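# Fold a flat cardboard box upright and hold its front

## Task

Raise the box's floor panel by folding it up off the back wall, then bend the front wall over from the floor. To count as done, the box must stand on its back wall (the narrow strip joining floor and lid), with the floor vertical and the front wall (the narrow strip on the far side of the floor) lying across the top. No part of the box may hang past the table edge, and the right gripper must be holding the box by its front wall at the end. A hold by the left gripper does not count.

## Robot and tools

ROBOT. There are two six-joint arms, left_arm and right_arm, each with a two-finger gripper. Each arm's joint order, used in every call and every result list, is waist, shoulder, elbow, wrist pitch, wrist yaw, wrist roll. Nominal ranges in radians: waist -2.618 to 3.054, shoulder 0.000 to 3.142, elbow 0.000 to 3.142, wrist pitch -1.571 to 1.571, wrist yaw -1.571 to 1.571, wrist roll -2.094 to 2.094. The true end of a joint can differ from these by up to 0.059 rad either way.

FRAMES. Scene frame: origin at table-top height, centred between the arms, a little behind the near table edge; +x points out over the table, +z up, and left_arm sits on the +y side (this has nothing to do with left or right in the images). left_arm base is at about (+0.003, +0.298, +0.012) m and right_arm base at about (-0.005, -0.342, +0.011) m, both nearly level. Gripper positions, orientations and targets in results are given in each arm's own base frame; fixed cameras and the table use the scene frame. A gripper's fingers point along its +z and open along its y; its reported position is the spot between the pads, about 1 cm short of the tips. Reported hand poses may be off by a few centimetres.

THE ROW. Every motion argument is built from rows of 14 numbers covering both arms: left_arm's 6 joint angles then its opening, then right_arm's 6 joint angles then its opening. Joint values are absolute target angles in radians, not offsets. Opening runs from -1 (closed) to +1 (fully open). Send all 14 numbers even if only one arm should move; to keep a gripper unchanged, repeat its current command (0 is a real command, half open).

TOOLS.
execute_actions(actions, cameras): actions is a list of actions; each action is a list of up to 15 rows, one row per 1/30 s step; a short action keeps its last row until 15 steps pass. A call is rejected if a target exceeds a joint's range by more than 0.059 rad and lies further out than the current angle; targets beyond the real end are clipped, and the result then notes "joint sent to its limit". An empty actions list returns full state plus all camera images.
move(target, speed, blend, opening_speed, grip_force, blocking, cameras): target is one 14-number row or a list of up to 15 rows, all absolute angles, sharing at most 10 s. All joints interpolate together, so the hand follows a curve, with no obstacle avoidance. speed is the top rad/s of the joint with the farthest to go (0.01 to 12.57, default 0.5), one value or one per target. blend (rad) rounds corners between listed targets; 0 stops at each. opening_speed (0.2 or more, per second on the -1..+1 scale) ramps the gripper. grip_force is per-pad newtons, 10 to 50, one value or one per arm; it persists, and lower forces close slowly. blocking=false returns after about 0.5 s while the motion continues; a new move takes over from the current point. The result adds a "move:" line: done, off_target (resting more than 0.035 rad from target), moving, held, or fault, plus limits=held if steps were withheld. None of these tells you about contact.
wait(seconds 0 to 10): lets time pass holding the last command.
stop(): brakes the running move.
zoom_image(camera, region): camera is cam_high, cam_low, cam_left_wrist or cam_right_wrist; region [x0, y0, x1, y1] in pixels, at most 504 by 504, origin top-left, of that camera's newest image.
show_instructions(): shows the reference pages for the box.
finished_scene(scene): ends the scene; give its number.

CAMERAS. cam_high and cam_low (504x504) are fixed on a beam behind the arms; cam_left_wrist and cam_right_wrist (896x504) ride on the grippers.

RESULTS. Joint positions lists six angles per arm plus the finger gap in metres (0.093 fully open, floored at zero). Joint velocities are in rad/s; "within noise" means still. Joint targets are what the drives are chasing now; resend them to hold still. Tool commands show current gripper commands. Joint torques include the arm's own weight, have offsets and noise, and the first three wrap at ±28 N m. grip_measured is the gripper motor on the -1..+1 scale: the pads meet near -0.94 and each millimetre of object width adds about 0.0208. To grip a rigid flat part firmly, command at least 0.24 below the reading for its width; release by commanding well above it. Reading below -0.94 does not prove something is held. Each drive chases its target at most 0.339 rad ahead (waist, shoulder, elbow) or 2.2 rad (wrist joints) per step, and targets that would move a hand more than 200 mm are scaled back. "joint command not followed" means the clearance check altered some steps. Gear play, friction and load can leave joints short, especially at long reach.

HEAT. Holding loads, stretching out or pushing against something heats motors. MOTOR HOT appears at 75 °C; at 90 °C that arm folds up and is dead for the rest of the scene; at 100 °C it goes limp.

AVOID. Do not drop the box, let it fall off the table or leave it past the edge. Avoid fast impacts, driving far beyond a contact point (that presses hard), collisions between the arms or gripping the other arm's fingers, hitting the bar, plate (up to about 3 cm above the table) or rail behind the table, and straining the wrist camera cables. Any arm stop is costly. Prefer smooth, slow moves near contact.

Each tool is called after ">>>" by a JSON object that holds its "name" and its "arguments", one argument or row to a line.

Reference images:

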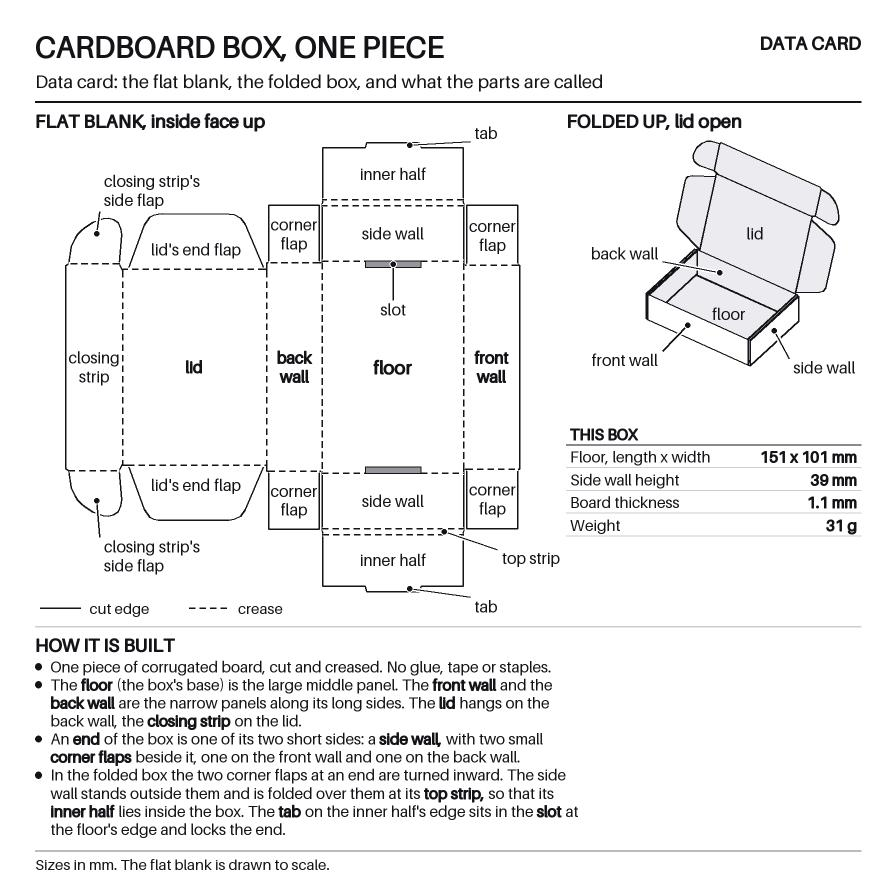

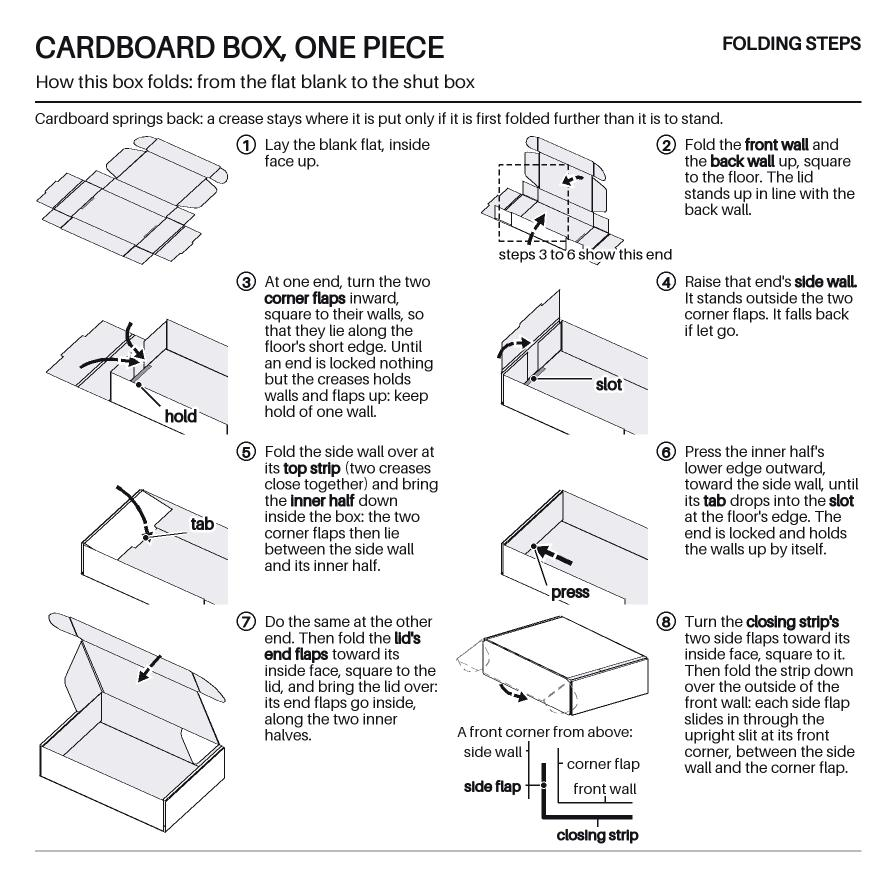

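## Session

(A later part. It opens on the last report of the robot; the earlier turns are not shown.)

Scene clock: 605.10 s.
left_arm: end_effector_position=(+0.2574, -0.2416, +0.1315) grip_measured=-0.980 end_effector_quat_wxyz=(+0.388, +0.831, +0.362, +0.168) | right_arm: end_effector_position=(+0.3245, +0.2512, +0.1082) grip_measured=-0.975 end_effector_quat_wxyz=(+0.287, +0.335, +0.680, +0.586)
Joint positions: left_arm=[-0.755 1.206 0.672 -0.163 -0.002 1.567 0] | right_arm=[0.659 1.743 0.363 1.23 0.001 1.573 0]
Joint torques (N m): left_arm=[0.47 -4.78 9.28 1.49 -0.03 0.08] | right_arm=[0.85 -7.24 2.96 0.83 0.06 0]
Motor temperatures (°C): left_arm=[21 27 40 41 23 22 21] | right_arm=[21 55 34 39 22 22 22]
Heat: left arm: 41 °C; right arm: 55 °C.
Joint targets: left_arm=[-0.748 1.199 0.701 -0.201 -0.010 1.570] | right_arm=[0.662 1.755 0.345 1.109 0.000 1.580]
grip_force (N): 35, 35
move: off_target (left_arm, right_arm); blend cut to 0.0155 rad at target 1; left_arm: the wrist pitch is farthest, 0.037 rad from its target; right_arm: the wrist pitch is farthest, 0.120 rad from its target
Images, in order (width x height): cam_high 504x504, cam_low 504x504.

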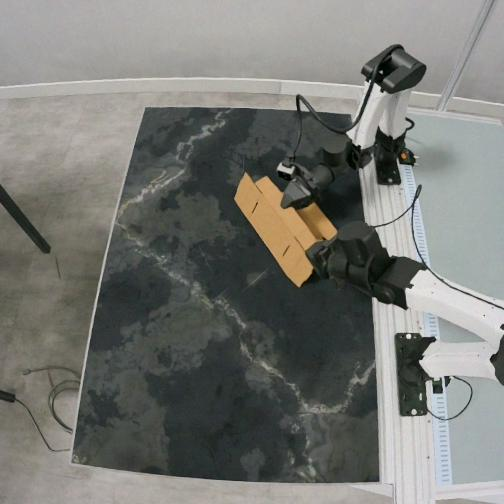

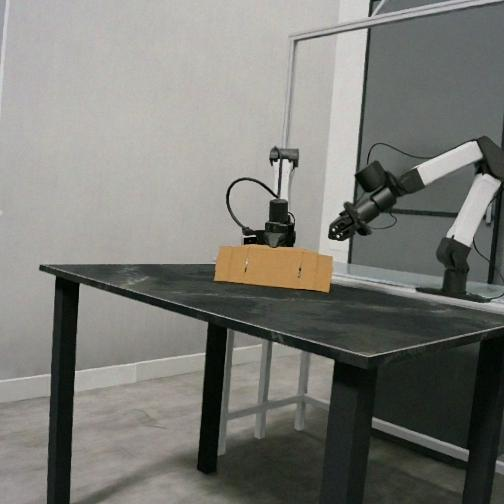

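>>> {"name": "move", "arguments": {
  "target": [-0.4, 1.1, 0.80, -0.2, 0, 0.8, -1.0, 0.665, 1.79, 0.345, 1.13, 0.0, 1.58, -1.0],
  "speed": 0.3,
  "cameras": ["cam_high", "cam_low"]
}}

>>> {"name": "zoom_image", "arguments": {
  "camera": "cam_high",
  "region": [180, 120, 380, 320]
}}

Scene clock: 610.07 s.
left_arm: end_effector_position=(+0.3366, -0.1402, +0.2048) grip_measured=-0.980 end_effector_quat_wxyz=(+0.494, +0.491, +0.710, +0.107) | right_arm: end_effector_position=(+0.3245, +0.2512, +0.1082) grip_measured=-0.975 end_effector_quat_wxyz=(+0.287, +0.335, +0.680, +0.586)
Joint positions: left_arm=[-0.396 1.109 0.764 -0.166 -0.002 0.817 0] | right_arm=[0.659 1.743 0.363 1.23 0.001 1.573 0]
Joint torques (N m): left_arm=[0.51 -4.63 10.26 1.73 0.04 -0.13] | right_arm=[1.07 -3.69 2.99 1.06 0.06 0]
Heat: left arm: 41 °C; right arm: 53 °C.
Joint targets: left_arm=[-0.388 1.100 0.799 -0.200 0.000 0.799] | right_arm=[0.665 1.790 0.345 1.130 0.000 1.580]
grip_force (N): 35, 35
move: off_target (left_arm, right_arm); left_arm: the elbow is farthest, 0.036 rad from its target; right_arm: the wrist pitch is farthest, 0.100 rad from its target
Images, in order (width x height): cam_high 504x504, cam_low 504x504.

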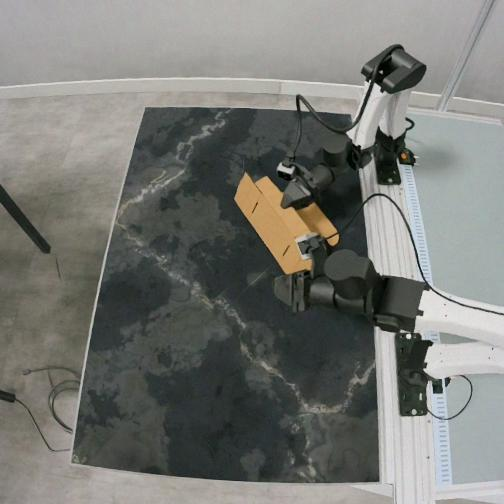

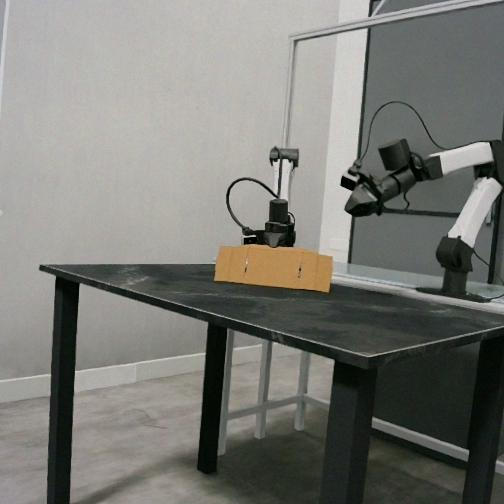

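Scaled by 2.520 from the camera's 504x504 image, which has a finer 720x720 frame.

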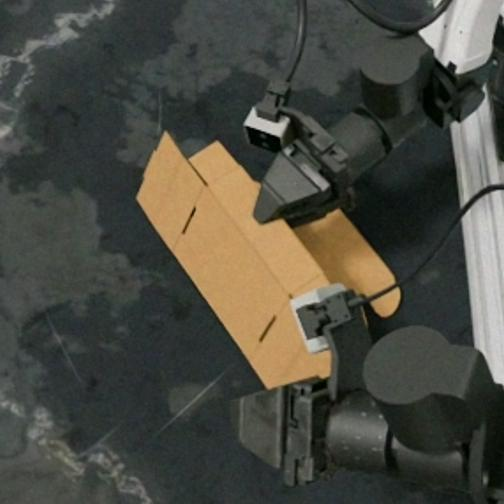

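>>> {"name": "move", "arguments": {
  "target": [0.2, 1.055, 1.041, -0.05, 0, 0, -1.0, 0.665, 1.875, 0.275, 1.41, 0.0, 1.58, -1.0],
  "speed": 0.3,
  "cameras": ["cam_high", "cam_low"]
}}

>>> {"name": "zoom_image", "arguments": {
  "camera": "cam_high",
  "region": [180, 120, 380, 320]
}}

>>> {"name": "zoom_image", "arguments": {
  "camera": "cam_low",
  "region": [190, 190, 340, 300]
}}

Scene clock: 616.80 s.
left_arm: end_effector_position=(+0.3722, +0.0733, +0.3563) grip_measured=-0.980 end_effector_quat_wxyz=(+0.651, -0.071, +0.753, +0.066) | right_arm: end_effector_position=(+0.3088, +0.2383, +0.0628) grip_measured=-0.975 end_effector_quat_wxyz=(+0.268, +0.352, +0.707, +0.551)
Joint positions: left_arm=[0.193 1.063 1.009 -0.09 -0.002 0.007 0] | right_arm=[0.658 1.849 0.29 1.309 0.001 1.581 0]
Joint torques (N m): left_arm=[0.39 -4.21 10.04 2.57 0 -0.11] | right_arm=[1.09 -5.75 2.33 3.3 0.07 0.01]
Heat: left arm: 42 °C; right arm: 51 °C.
Joint targets: left_arm=[0.199 1.055 1.042 -0.050 0.000 -0.009] | right_arm=[0.663 1.875 0.276 1.409 0.000 1.589]
grip_force (N): 35, 35
move: off_target (left_arm, right_arm); left_arm: the wrist pitch is farthest, 0.040 rad from its target; right_arm: the wrist pitch is farthest, 0.101 rad from its target
Images, in order (width x height): cam_high 504x504, cam_low 504x504.

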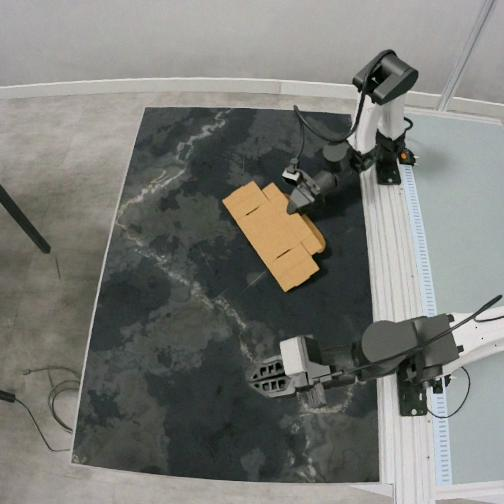

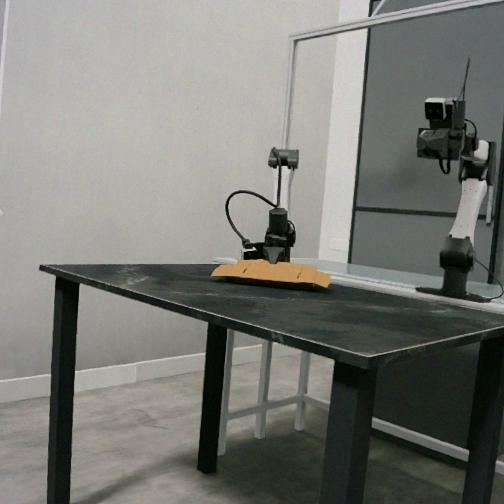

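Scaled by 2.520 from the camera's 504x504 image, which has a finer 720x720 frame.

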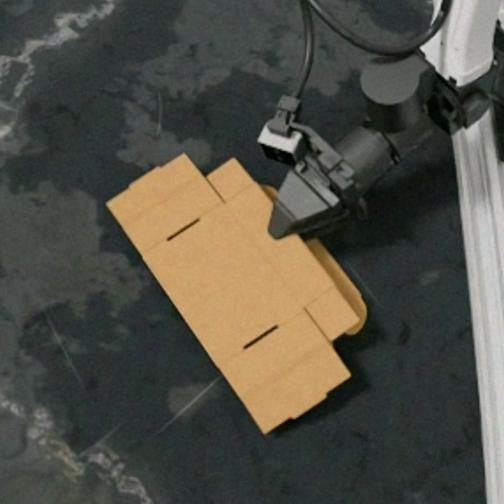

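Scaled by 3.360 from the camera's 504x504 image, which has a finer 720x720 frame.

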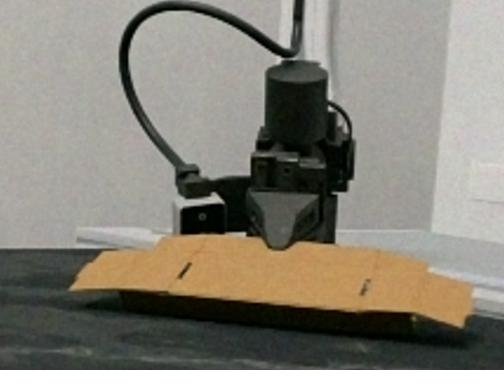

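>>> {"name": "move", "arguments": {
  "target": [
    [0.3, 1.055, 1.041, -0.05, 0, 0, -1.0, 0.665, 2.0, 1.95, -1.20, 0.0, 1.58, -1.0],
    [0.3, 1.055, 1.041, -0.05, 0, 0, -1.0, 0.665, 2.07, 1.80, -0.965, 0.0, 1.58, -1.0],
    [0.3, 1.055, 1.041, -0.05, 0, 0, -1.0, 0.665, 1.955, 1.575, -0.62, 0.0, 1.58, -1.0],
    [0.3, 1.055, 1.041, -0.05, 0, 0, -1.0, 0.665, 1.86, 1.085, 0.20, 0.0, 1.58, -1.0]
  ],
  "speed": [1.0, 0.3, 0.3, 0.4],
  "blend": [0.04, 0.04, 0.04, 0],
  "cameras": ["cam_high", "cam_low"]
}}

>>> {"name": "zoom_image", "arguments": {
  "camera": "cam_high",
  "region": [180, 120, 380, 320]
}}

>>> {"name": "zoom_image", "arguments": {
  "camera": "cam_low",
  "region": [190, 190, 340, 300]
}}

Scene clock: 631.47 s.
left_arm: end_effector_position=(+0.3631, +0.1100, +0.3563) grip_measured=-0.980 end_effector_quat_wxyz=(+0.647, -0.109, +0.748, +0.098) | right_arm: end_effector_position=(+0.4065, +0.3147, +0.0826) grip_measured=-0.975 end_effector_quat_wxyz=(+0.193, +0.399, +0.800, +0.405)
Joint positions: left_arm=[0.293 1.063 1.009 -0.09 -0.002 0.005 0] | right_arm=[0.658 1.906 1.099 0.166 -0.003 1.586 0]
Joint torques (N m): left_arm=[0.47 -4.23 9.95 2.56 0 -0.01] | right_arm=[1.24 -17.58 5.46 2.26 0.14 -0.09]
Heat: left arm: 43 °C; right arm: 51 °C.
Joint targets: left_arm=[0.300 1.055 1.041 -0.050 0.000 -0.001] | right_arm=[0.665 1.861 1.085 0.201 0.000 1.581]
grip_force (N): 35, 35
move: off_target (left_arm, right_arm); left_arm: the wrist pitch is farthest, 0.040 rad from its target; right_arm: the shoulder is farthest, 0.046 rad from its target
Images, in order (width x height): cam_high 504x504, cam_low 504x504.

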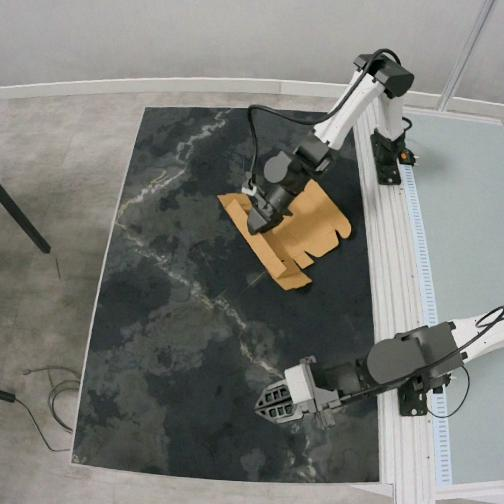

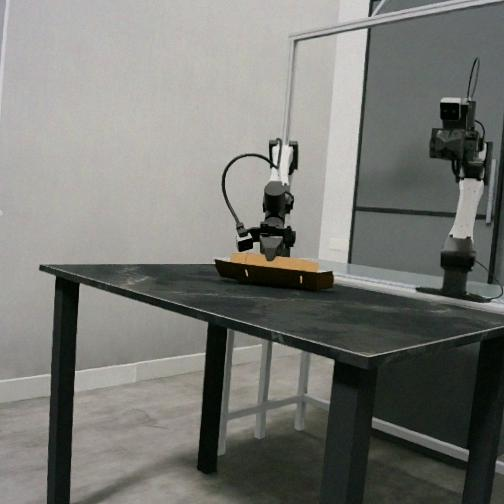

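Scaled by 2.520 from the camera's 504x504 image, which has a finer 720x720 frame.

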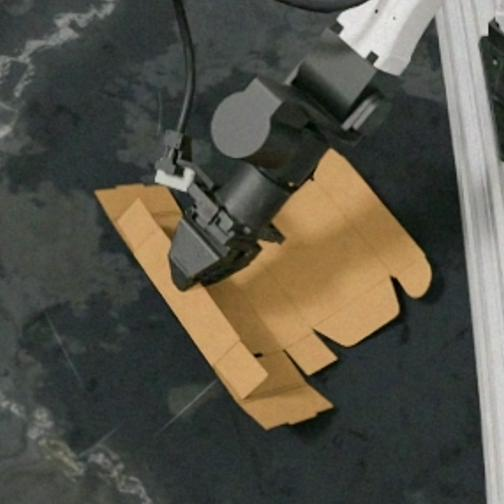

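Scaled by 3.360 from the camera's 504x504 image, which has a finer 720x720 frame.

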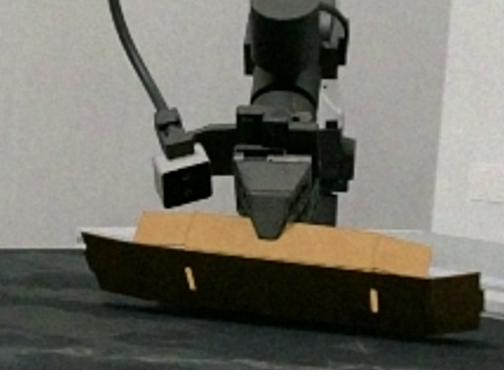

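>>> {"name": "move", "arguments": {
  "target": [
    [0.3, 1.055, 1.041, -0.05, 0, 0, -1.0, 0.665, 1.99, 0.92, 0.73, 0.0, 1.58, -1.0],
    [0.3, 1.055, 1.041, -0.05, 0, 0, -1.0, 0.665, 2.17, 0.82, 1.255, 0.0, 1.58, -1.0]
  ],
  "speed": [0.4, 0.3],
  "blend": [0.05, 0],
  "cameras": ["cam_high", "cam_low"]
}}

>>> {"name": "zoom_image", "arguments": {
  "camera": "cam_high",
  "region": [180, 120, 380, 320]
}}

>>> {"name": "zoom_image", "arguments": {
  "camera": "cam_low",
  "region": [190, 190, 340, 300]
}}

Scene clock: 638.37 s.
left_arm: end_effector_position=(+0.3631, +0.1100, +0.3563) grip_measured=-0.980 end_effector_quat_wxyz=(+0.647, -0.109, +0.748, +0.098) | right_arm: end_effector_position=(+0.4146, +0.3210, +0.0866) grip_measured=-0.975 end_effector_quat_wxyz=(+0.287, +0.334, +0.669, +0.599)
Joint positions: left_arm=[0.293 1.063 1.009 -0.09 -0.002 0.005 0] | right_arm=[0.658 2.138 0.831 1.188 -0.003 1.586 0]
Joint torques (N m): left_arm=[0.5 -4.22 9.89 2.6 0.02 0.03] | right_arm=[1.24 -10.04 3.86 2.92 0.11 -0.11]
Heat: left arm: 44 °C; right arm: 53 °C.
Joint targets: left_arm=[0.300 1.055 1.041 -0.050 0.000 0.000] | right_arm=[0.665 2.169 0.819 1.255 0.000 1.580]
grip_force (N): 35, 35
move: off_target (left_arm, right_arm); left_arm: the wrist pitch is farthest, 0.040 rad from its target; right_arm: the wrist pitch is farthest, 0.067 rad from its target
Images, in order (width x height): cam_high 504x504, cam_low 504x504.

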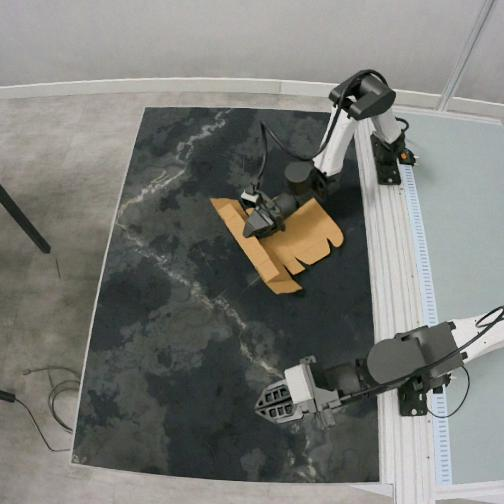

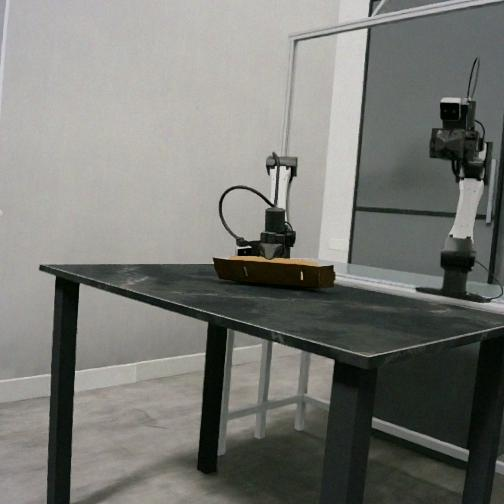

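Scaled by 2.520 from the camera's 504x504 image, which has a finer 720x720 frame.

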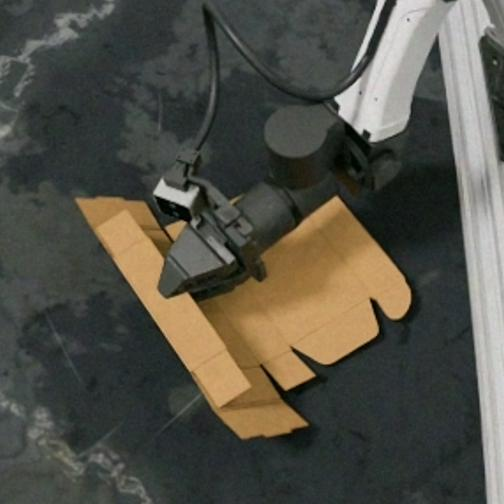

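Scaled by 3.360 from the camera's 504x504 image, which has a finer 720x720 frame.

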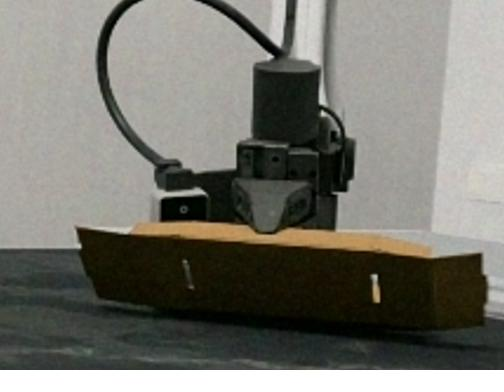

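>>> {"name": "move", "arguments": {
  "target": [0.3, 1.055, 1.041, -0.05, 0, 0, -1.0, 0.665, 2.045, 0.81, 1.225, 0.0, 1.58, -1.0],
  "speed": 0.2,
  "cameras": ["cam_high", "cam_low", "cam_right_wrist"]
}}

>>> {"name": "zoom_image", "arguments": {
  "camera": "cam_high",
  "region": [180, 120, 380, 320]
}}

>>> {"name": "zoom_image", "arguments": {
  "camera": "cam_low",
  "region": [190, 190, 340, 300]
}}

Scene clock: 640.93 s.
left_arm: end_effector_position=(+0.3631, +0.1100, +0.3563) grip_measured=-0.980 end_effector_quat_wxyz=(+0.647, -0.109, +0.748, +0.098) | right_arm: end_effector_position=(+0.4135, +0.3201, +0.1087) grip_measured=-0.975 end_effector_quat_wxyz=(+0.294, +0.327, +0.657, +0.612)
Joint positions: left_arm=[0.293 1.063 1.009 -0.09 -0.002 0.005 0] | right_arm=[0.658 2.087 0.822 1.188 -0.003 1.586 0]
Joint torques (N m): left_arm=[0.42 -4.16 9.94 2.56 0.01 0.02] | right_arm=[1.22 -17.05 4.26 2.6 0.11 -0.11]
Heat: left arm: 44 °C; right arm: 53 °C.
Joint targets: left_arm=[0.300 1.055 1.041 -0.050 0.000 0.000] | right_arm=[0.665 2.046 0.811 1.225 0.000 1.580]
grip_force (N): 35, 35
move: off_target (left_arm, right_arm); left_arm: the wrist pitch is farthest, 0.040 rad from its target; right_arm: the shoulder is farthest, 0.042 rad from its target
Images, in order (width x height): cam_high 504x504, cam_low 504x504, cam_right_wrist 896x504.

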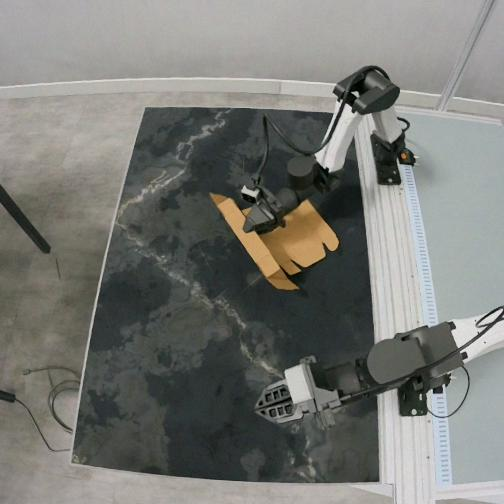

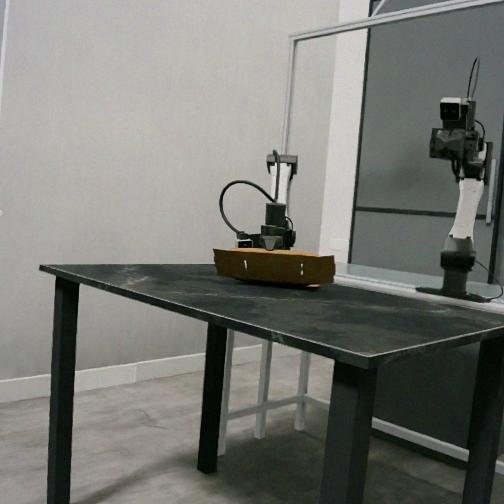

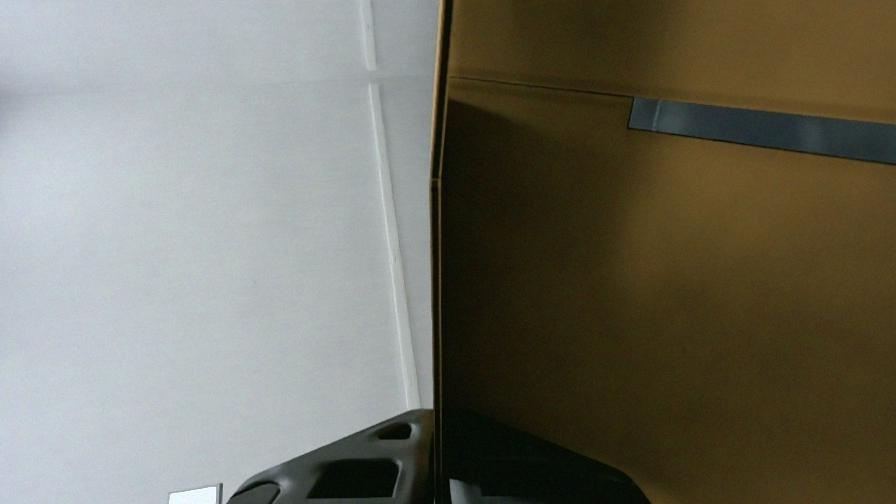

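Scaled by 2.520 from the camera's 504x504 image, which has a finer 720x720 frame.

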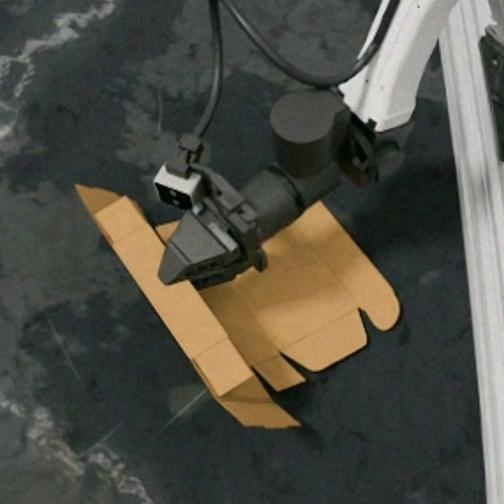

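Scaled by 3.360 from the camera's 504x504 image, which has a finer 720x720 frame.

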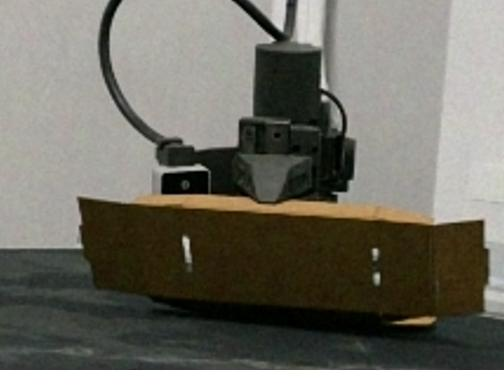

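>>> {"name": "move", "arguments": {
  "target": [
    [0.3, 1.055, 1.041, -0.05, 0, 0, -1.0, 0.665, 2.14, 0.81, 1.225, 0.0, 1.58, -1.0],
    [0.3, 1.055, 1.041, -0.05, 0, 0, -1.0, 0.665, 2.115, 0.70, 1.31, 0.0, 1.58, -1.0]
  ],
  "speed": [0.15, 0.1],
  "blend": [0.01, 0],
  "cameras": ["cam_high", "cam_low", "cam_right_wrist"]
}}

>>> {"name": "zoom_image", "arguments": {
  "camera": "cam_high",
  "region": [180, 120, 380, 320]
}}

>>> {"name": "zoom_image", "arguments": {
  "camera": "cam_low",
  "region": [190, 190, 340, 300]
}}

Scene clock: 647.47 s.
left_arm: end_effector_position=(+0.3631, +0.1100, +0.3563) grip_measured=-0.980 end_effector_quat_wxyz=(+0.647, -0.109, +0.748, +0.098) | right_arm: end_effector_position=(+0.3919, +0.3035, +0.0691) grip_measured=-0.975 end_effector_quat_wxyz=(+0.279, +0.341, +0.684, +0.582)
Joint positions: left_arm=[0.293 1.063 1.009 -0.09 -0.002 0.005 0] | right_arm=[0.658 2.107 0.711 1.227 -0.003 1.586 0]
Joint torques (N m): left_arm=[0.44 -4.22 9.98 2.6 0.02 0.03] | right_arm=[1.25 -11.54 3.33 3.11 0.11 -0.11]
Heat: left arm: 44 °C; right arm: 54 °C.
Joint targets: left_arm=[0.300 1.055 1.041 -0.050 0.000 0.000] | right_arm=[0.665 2.114 0.699 1.310 0.000 1.580]
grip_force (N): 35, 35
move: off_target (left_arm, right_arm); left_arm: the wrist pitch is farthest, 0.040 rad from its target; right_arm: the wrist pitch is farthest, 0.083 rad from its target
Images, in order (width x height): cam_high 504x504, cam_low 504x504, cam_right_wrist 896x504.

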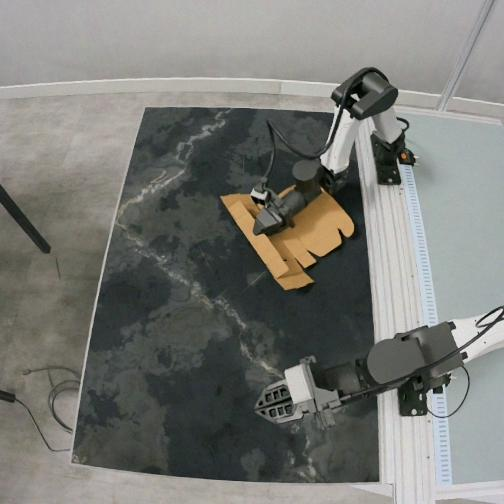

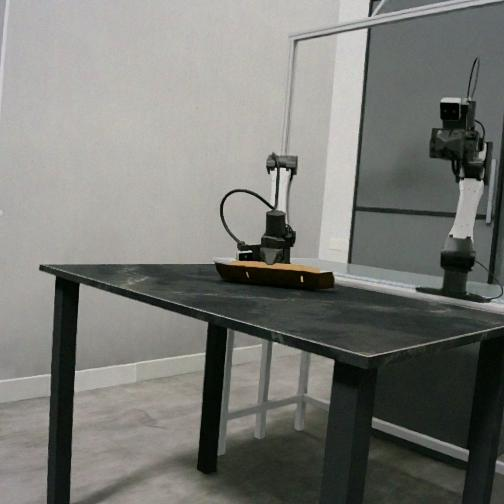

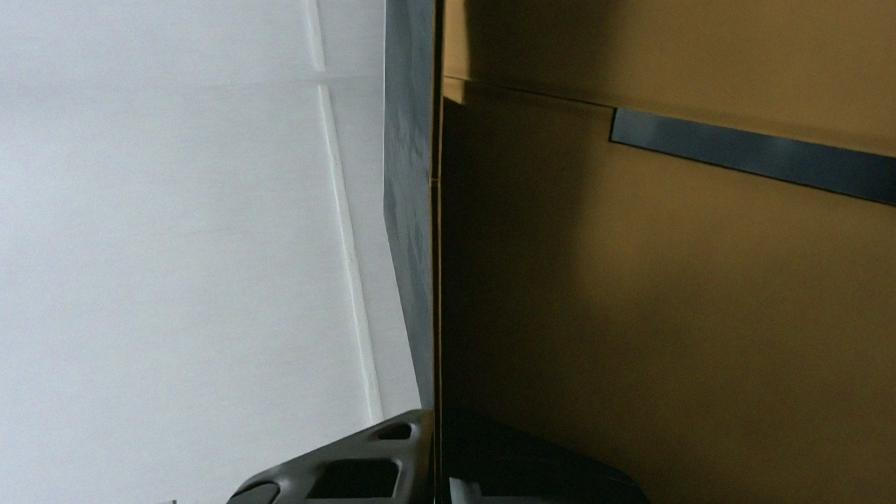

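Scaled by 2.520 from the camera's 504x504 image, which has a finer 720x720 frame.

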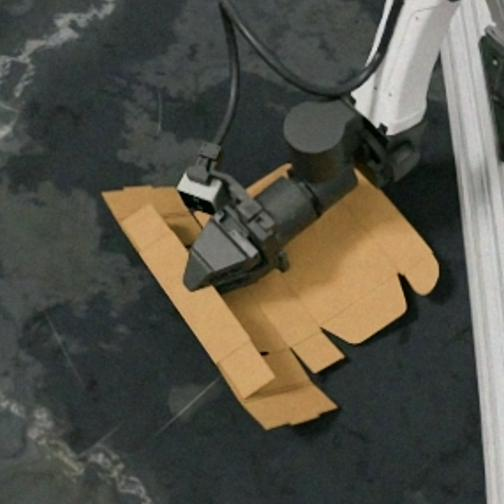

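Scaled by 3.360 from the camera's 504x504 image, which has a finer 720x720 frame.

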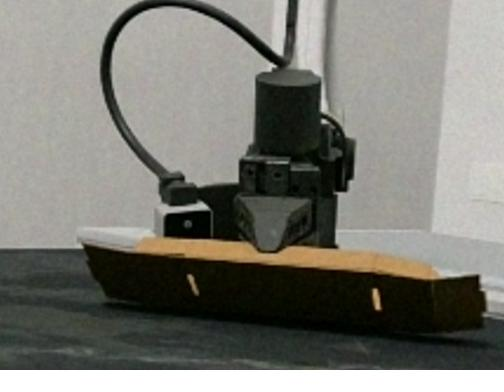

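>>> {"name": "move", "arguments": {
  "target": [
    [0.0, 1.055, 1.0, -0.3, 0, 1.0, -1.0, 0.665, 2.05, 0.86, 1.26, 0.0, 1.58, -1.0],
    [-0.97, 1.0, 0.90, -0.68, 0, 1.4, -1.0, 0.665, 2.19, 0.985, 1.10, 0.0, 1.58, -1.0],
    [-0.97, 1.74, 0.76, 0.29, 0, 1.57, -1.0, 0.665, 2.19, 0.985, 1.10, 0.0, 1.58, -1.0]
  ],
  "speed": [0.6, 0.8, 0.7],
  "blend": [0.03, 0.08, 0],
  "cameras": ["cam_high", "cam_low", "cam_left_wrist"]
}}

>>> {"name": "zoom_image", "arguments": {
  "camera": "cam_high",
  "region": [180, 120, 380, 320]
}}

>>> {"name": "zoom_image", "arguments": {
  "camera": "cam_low",
  "region": [190, 190, 340, 300]
}}

Scene clock: 657.90 s.
left_arm: end_effector_position=(+0.2441, -0.3610, +0.0492) grip_measured=-0.980 end_effector_quat_wxyz=(+0.399, +0.868, +0.269, +0.122) | right_arm: end_effector_position=(+0.4378, +0.3389, +0.1122) grip_measured=-0.975 end_effector_quat_wxyz=(+0.296, +0.325, +0.652, +0.618)
Joint positions: left_arm=[-0.977 1.733 0.771 0.251 -0.002 1.564 0] | right_arm=[0.658 2.159 0.961 1.137 -0.003 1.586 0]
Joint torques (N m): left_arm=[-0.65 -7.15 5.01 2.21 0.05 0.22] | right_arm=[1.22 -10.91 7.12 1.78 0.11 -0.11]
Motor temperatures (°C): left_arm=[21 26 44 43 23 22 21] | right_arm=[21 55 34 45 22 22 22]
Heat: left arm: 44 °C; right arm: 55 °C.
Joint targets: left_arm=[-0.983 1.741 0.759 0.291 0.001 1.580] | right_arm=[0.665 2.190 0.985 1.101 0.000 1.580]
grip_force (N): 35, 35
move: off_target (left_arm, right_arm); left_arm: the wrist pitch is farthest, 0.039 rad from its target; right_arm: the wrist pitch is farthest, 0.037 rad from its target
Images, in order (width x height): cam_high 504x504, cam_low 504x504, cam_left_wrist 896x504.

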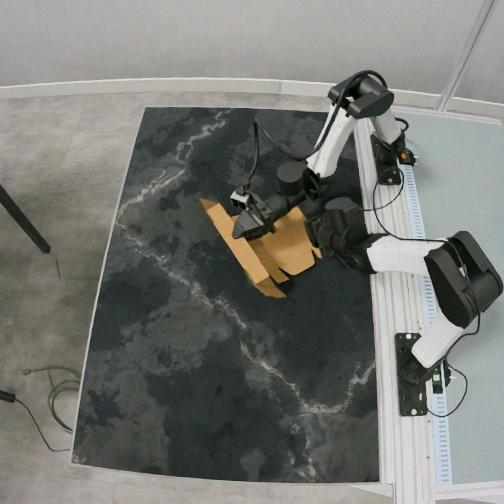

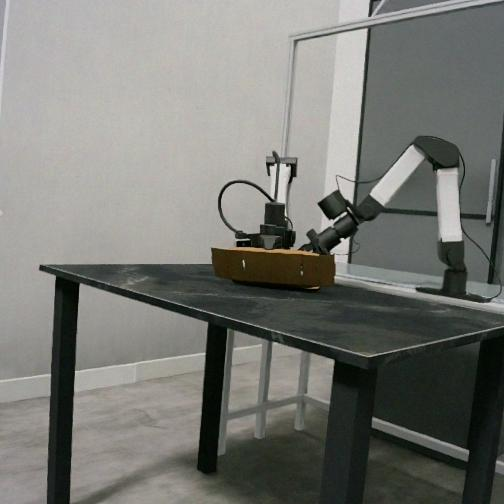

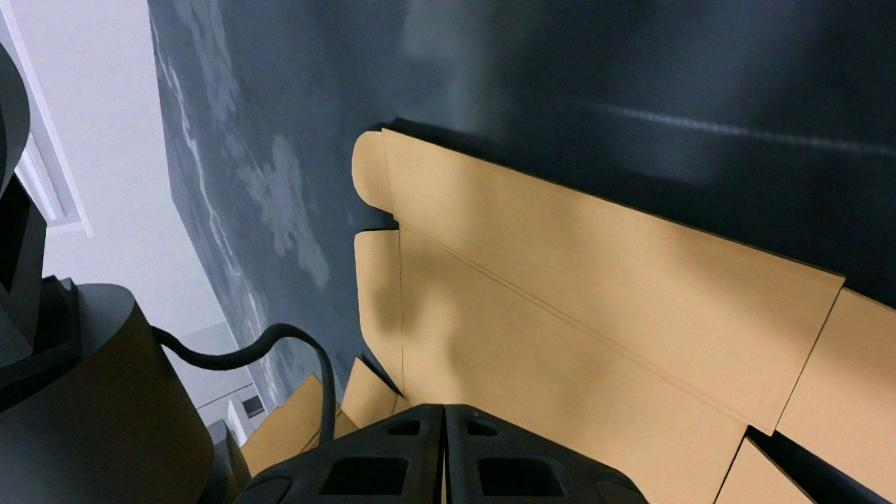

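Scaled by 2.520 from the camera's 504x504 image, which has a finer 720x720 frame.

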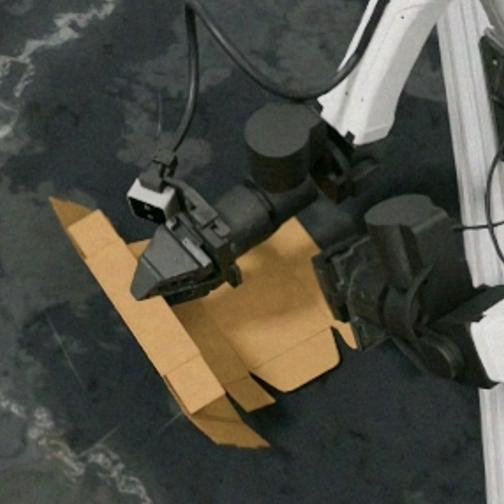

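Scaled by 3.360 from the camera's 504x504 image, which has a finer 720x720 frame.

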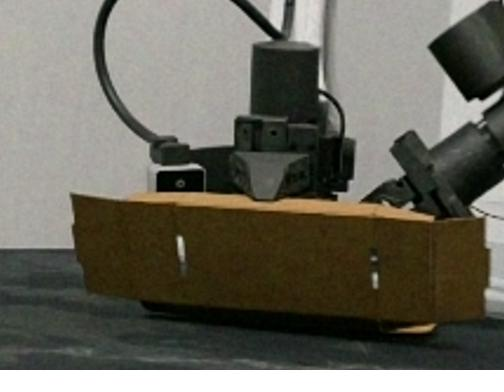

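>>> {"name": "move", "arguments": {
  "target": [
    [-0.962, 1.975, 0.685, 0.565, 0, 1.57, -1.0, 0.665, 2.19, 0.985, 1.10, 0.0, 1.58, -1.0],
    [-0.962, 2.0, 0.685, 0.565, 0, 1.57, -1.0, 0.665, 2.04, 0.72, 1.25, 0.0, 1.58, -1.0]
  ],
  "speed": [0.25, 0.2],
  "cameras": ["cam_high", "cam_low", "cam_left_wrist"]
}}

>>> {"name": "zoom_image", "arguments": {
  "camera": "cam_high",
  "region": [180, 120, 380, 320]
}}

>>> {"name": "zoom_image", "arguments": {
  "camera": "cam_low",
  "region": [190, 190, 340, 300]
}}

Scene clock: 662.80 s.
left_arm: end_effector_position=(+0.2489, -0.3685, -0.0035) grip_measured=-0.980 end_effector_quat_wxyz=(+0.424, +0.857, +0.265, +0.126) | right_arm: end_effector_position=(+0.4047, +0.3055, +0.1141) grip_measured=-0.975 end_effector_quat_wxyz=(+0.312, +0.320, +0.652, +0.613)
Joint positions: left_arm=[-0.974 1.956 0.701 0.601 0.007 1.564 0] | right_arm=[0.649 2.052 0.75 1.247 0.006 1.557 0]
Joint torques (N m): left_arm=[0.92 -4.66 3.48 1.55 0.07 0.11] | right_arm=[2.15 -13.64 2.59 2.21 0.1 0.06]
Motor temperatures (°C): left_arm=[21 27 43 43 23 22 21] | right_arm=[21 55 35 44 22 22 22]
Heat: left arm: 43 °C; right arm: 55 °C.
Joint targets: left_arm=[-0.962 2.000 0.685 0.565 0.009 1.570] | right_arm=[0.666 2.039 0.721 1.249 0.009 1.570]
grip_force (N): 35, 35
move: off_target (left_arm); left_arm: the shoulder is farthest, 0.044 rad from its target
Images, in order (width x height): cam_high 504x504, cam_low 504x504, cam_left_wrist 896x504.

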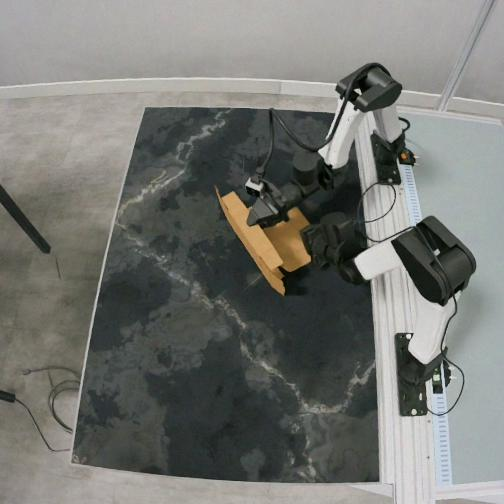

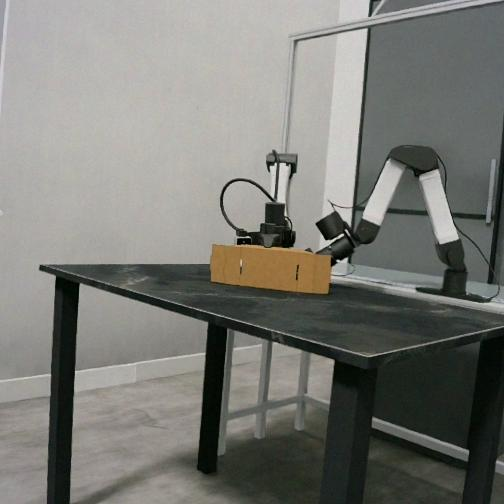

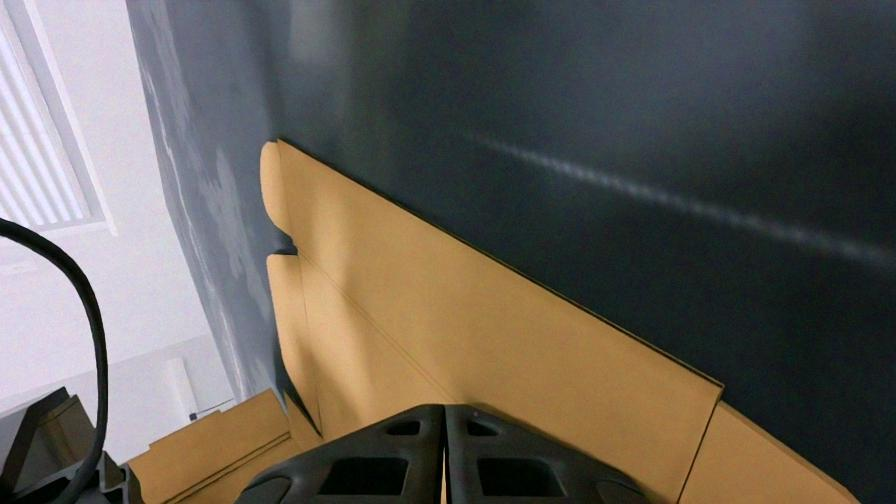

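Scaled by 2.520 from the camera's 504x504 image, which has a finer 720x720 frame.

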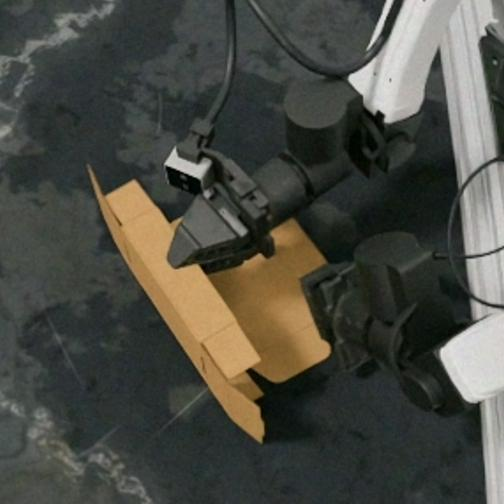

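Scaled by 3.360 from the camera's 504x504 image, which has a finer 720x720 frame.

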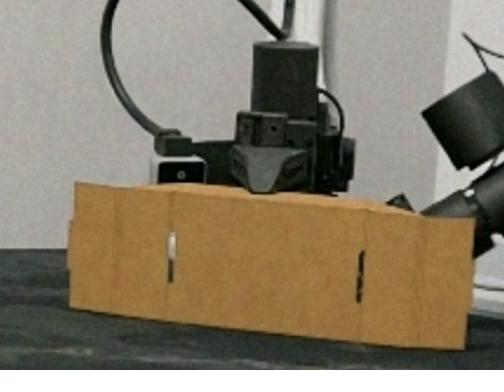

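>>> {"name": "move", "arguments": {
  "target": [-0.962, 2.0, 0.685, 0.565, 0, 1.57, -1.0, 0.665, 1.955, 0.455, 1.425, 0.0, 1.58, -1.0],
  "speed": 0.2,
  "cameras": ["cam_high", "cam_low", "cam_left_wrist"]
}}

>>> {"name": "zoom_image", "arguments": {
  "camera": "cam_high",
  "region": [180, 120, 380, 320]
}}

>>> {"name": "zoom_image", "arguments": {
  "camera": "cam_low",
  "region": [190, 190, 340, 300]
}}

Scene clock: 666.27 s.
left_arm: end_effector_position=(+0.2524, -0.3684, -0.0036) grip_measured=-0.980 end_effector_quat_wxyz=(+0.427, +0.853, +0.268, +0.132) | right_arm: end_effector_position=(+0.3511, +0.2685, +0.0965) grip_measured=-0.975 end_effector_quat_wxyz=(+0.302, +0.322, +0.665, +0.602)
Joint positions: left_arm=[-0.971 1.965 0.701 0.621 -0.002 1.564 0] | right_arm=[0.652 1.958 0.474 1.392 -0.003 1.557 0]
Joint torques (N m): left_arm=[0.66 -5.31 3.45 1.35 -0.04 0.11] | right_arm=[1.69 -10.43 2.33 2.57 0.01 0.15]
Motor temperatures (°C): left_arm=[21 27 42 43 23 22 21] | right_arm=[21 55 35 44 22 22 22]
Heat: left arm: 43 °C; right arm: 55 °C.
Joint targets: left_arm=[-0.962 2.000 0.685 0.564 -0.009 1.570] | right_arm=[0.664 1.955 0.454 1.425 -0.009 1.580]
grip_force (N): 35, 35
move: off_target (left_arm); left_arm: the wrist pitch is farthest, 0.056 rad from its target
Images, in order (width x height): cam_high 504x504, cam_low 504x504, cam_left_wrist 896x504.

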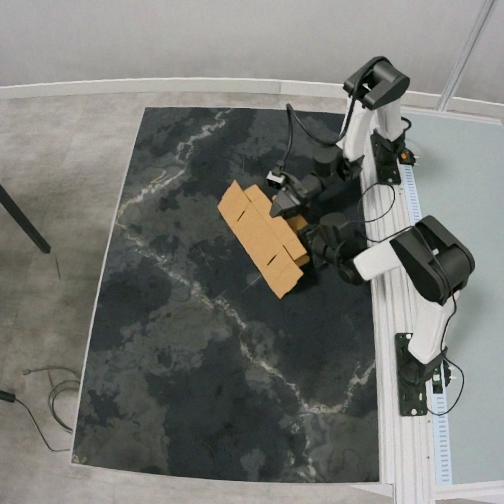

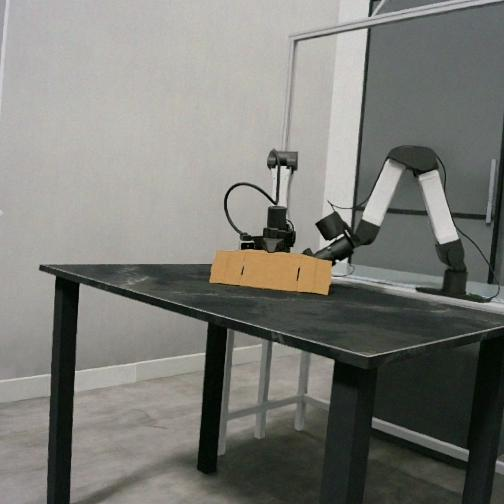

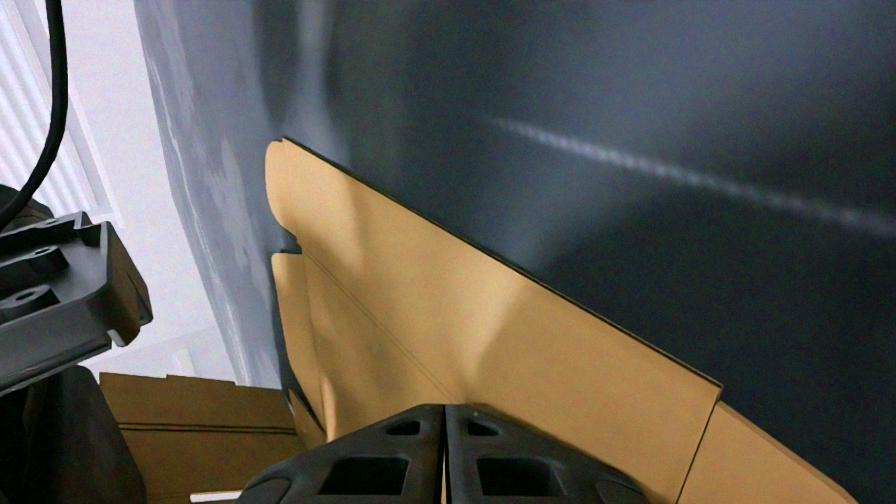

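Scaled by 2.520 from the camera's 504x504 image, which has a finer 720x720 frame.

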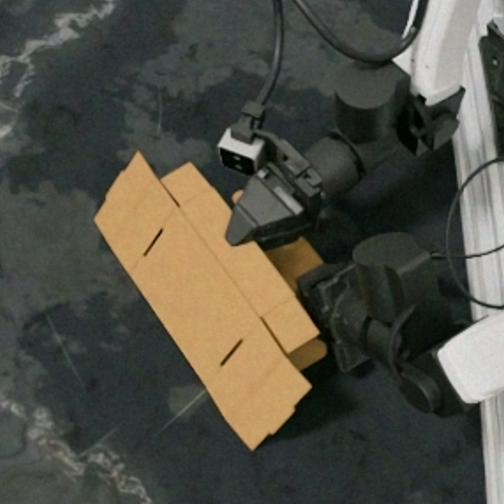

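Scaled by 3.360 from the camera's 504x504 image, which has a finer 720x720 frame.

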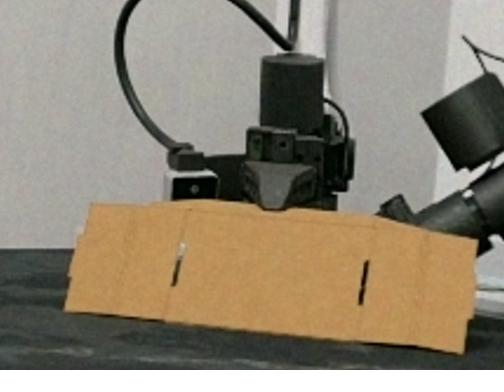

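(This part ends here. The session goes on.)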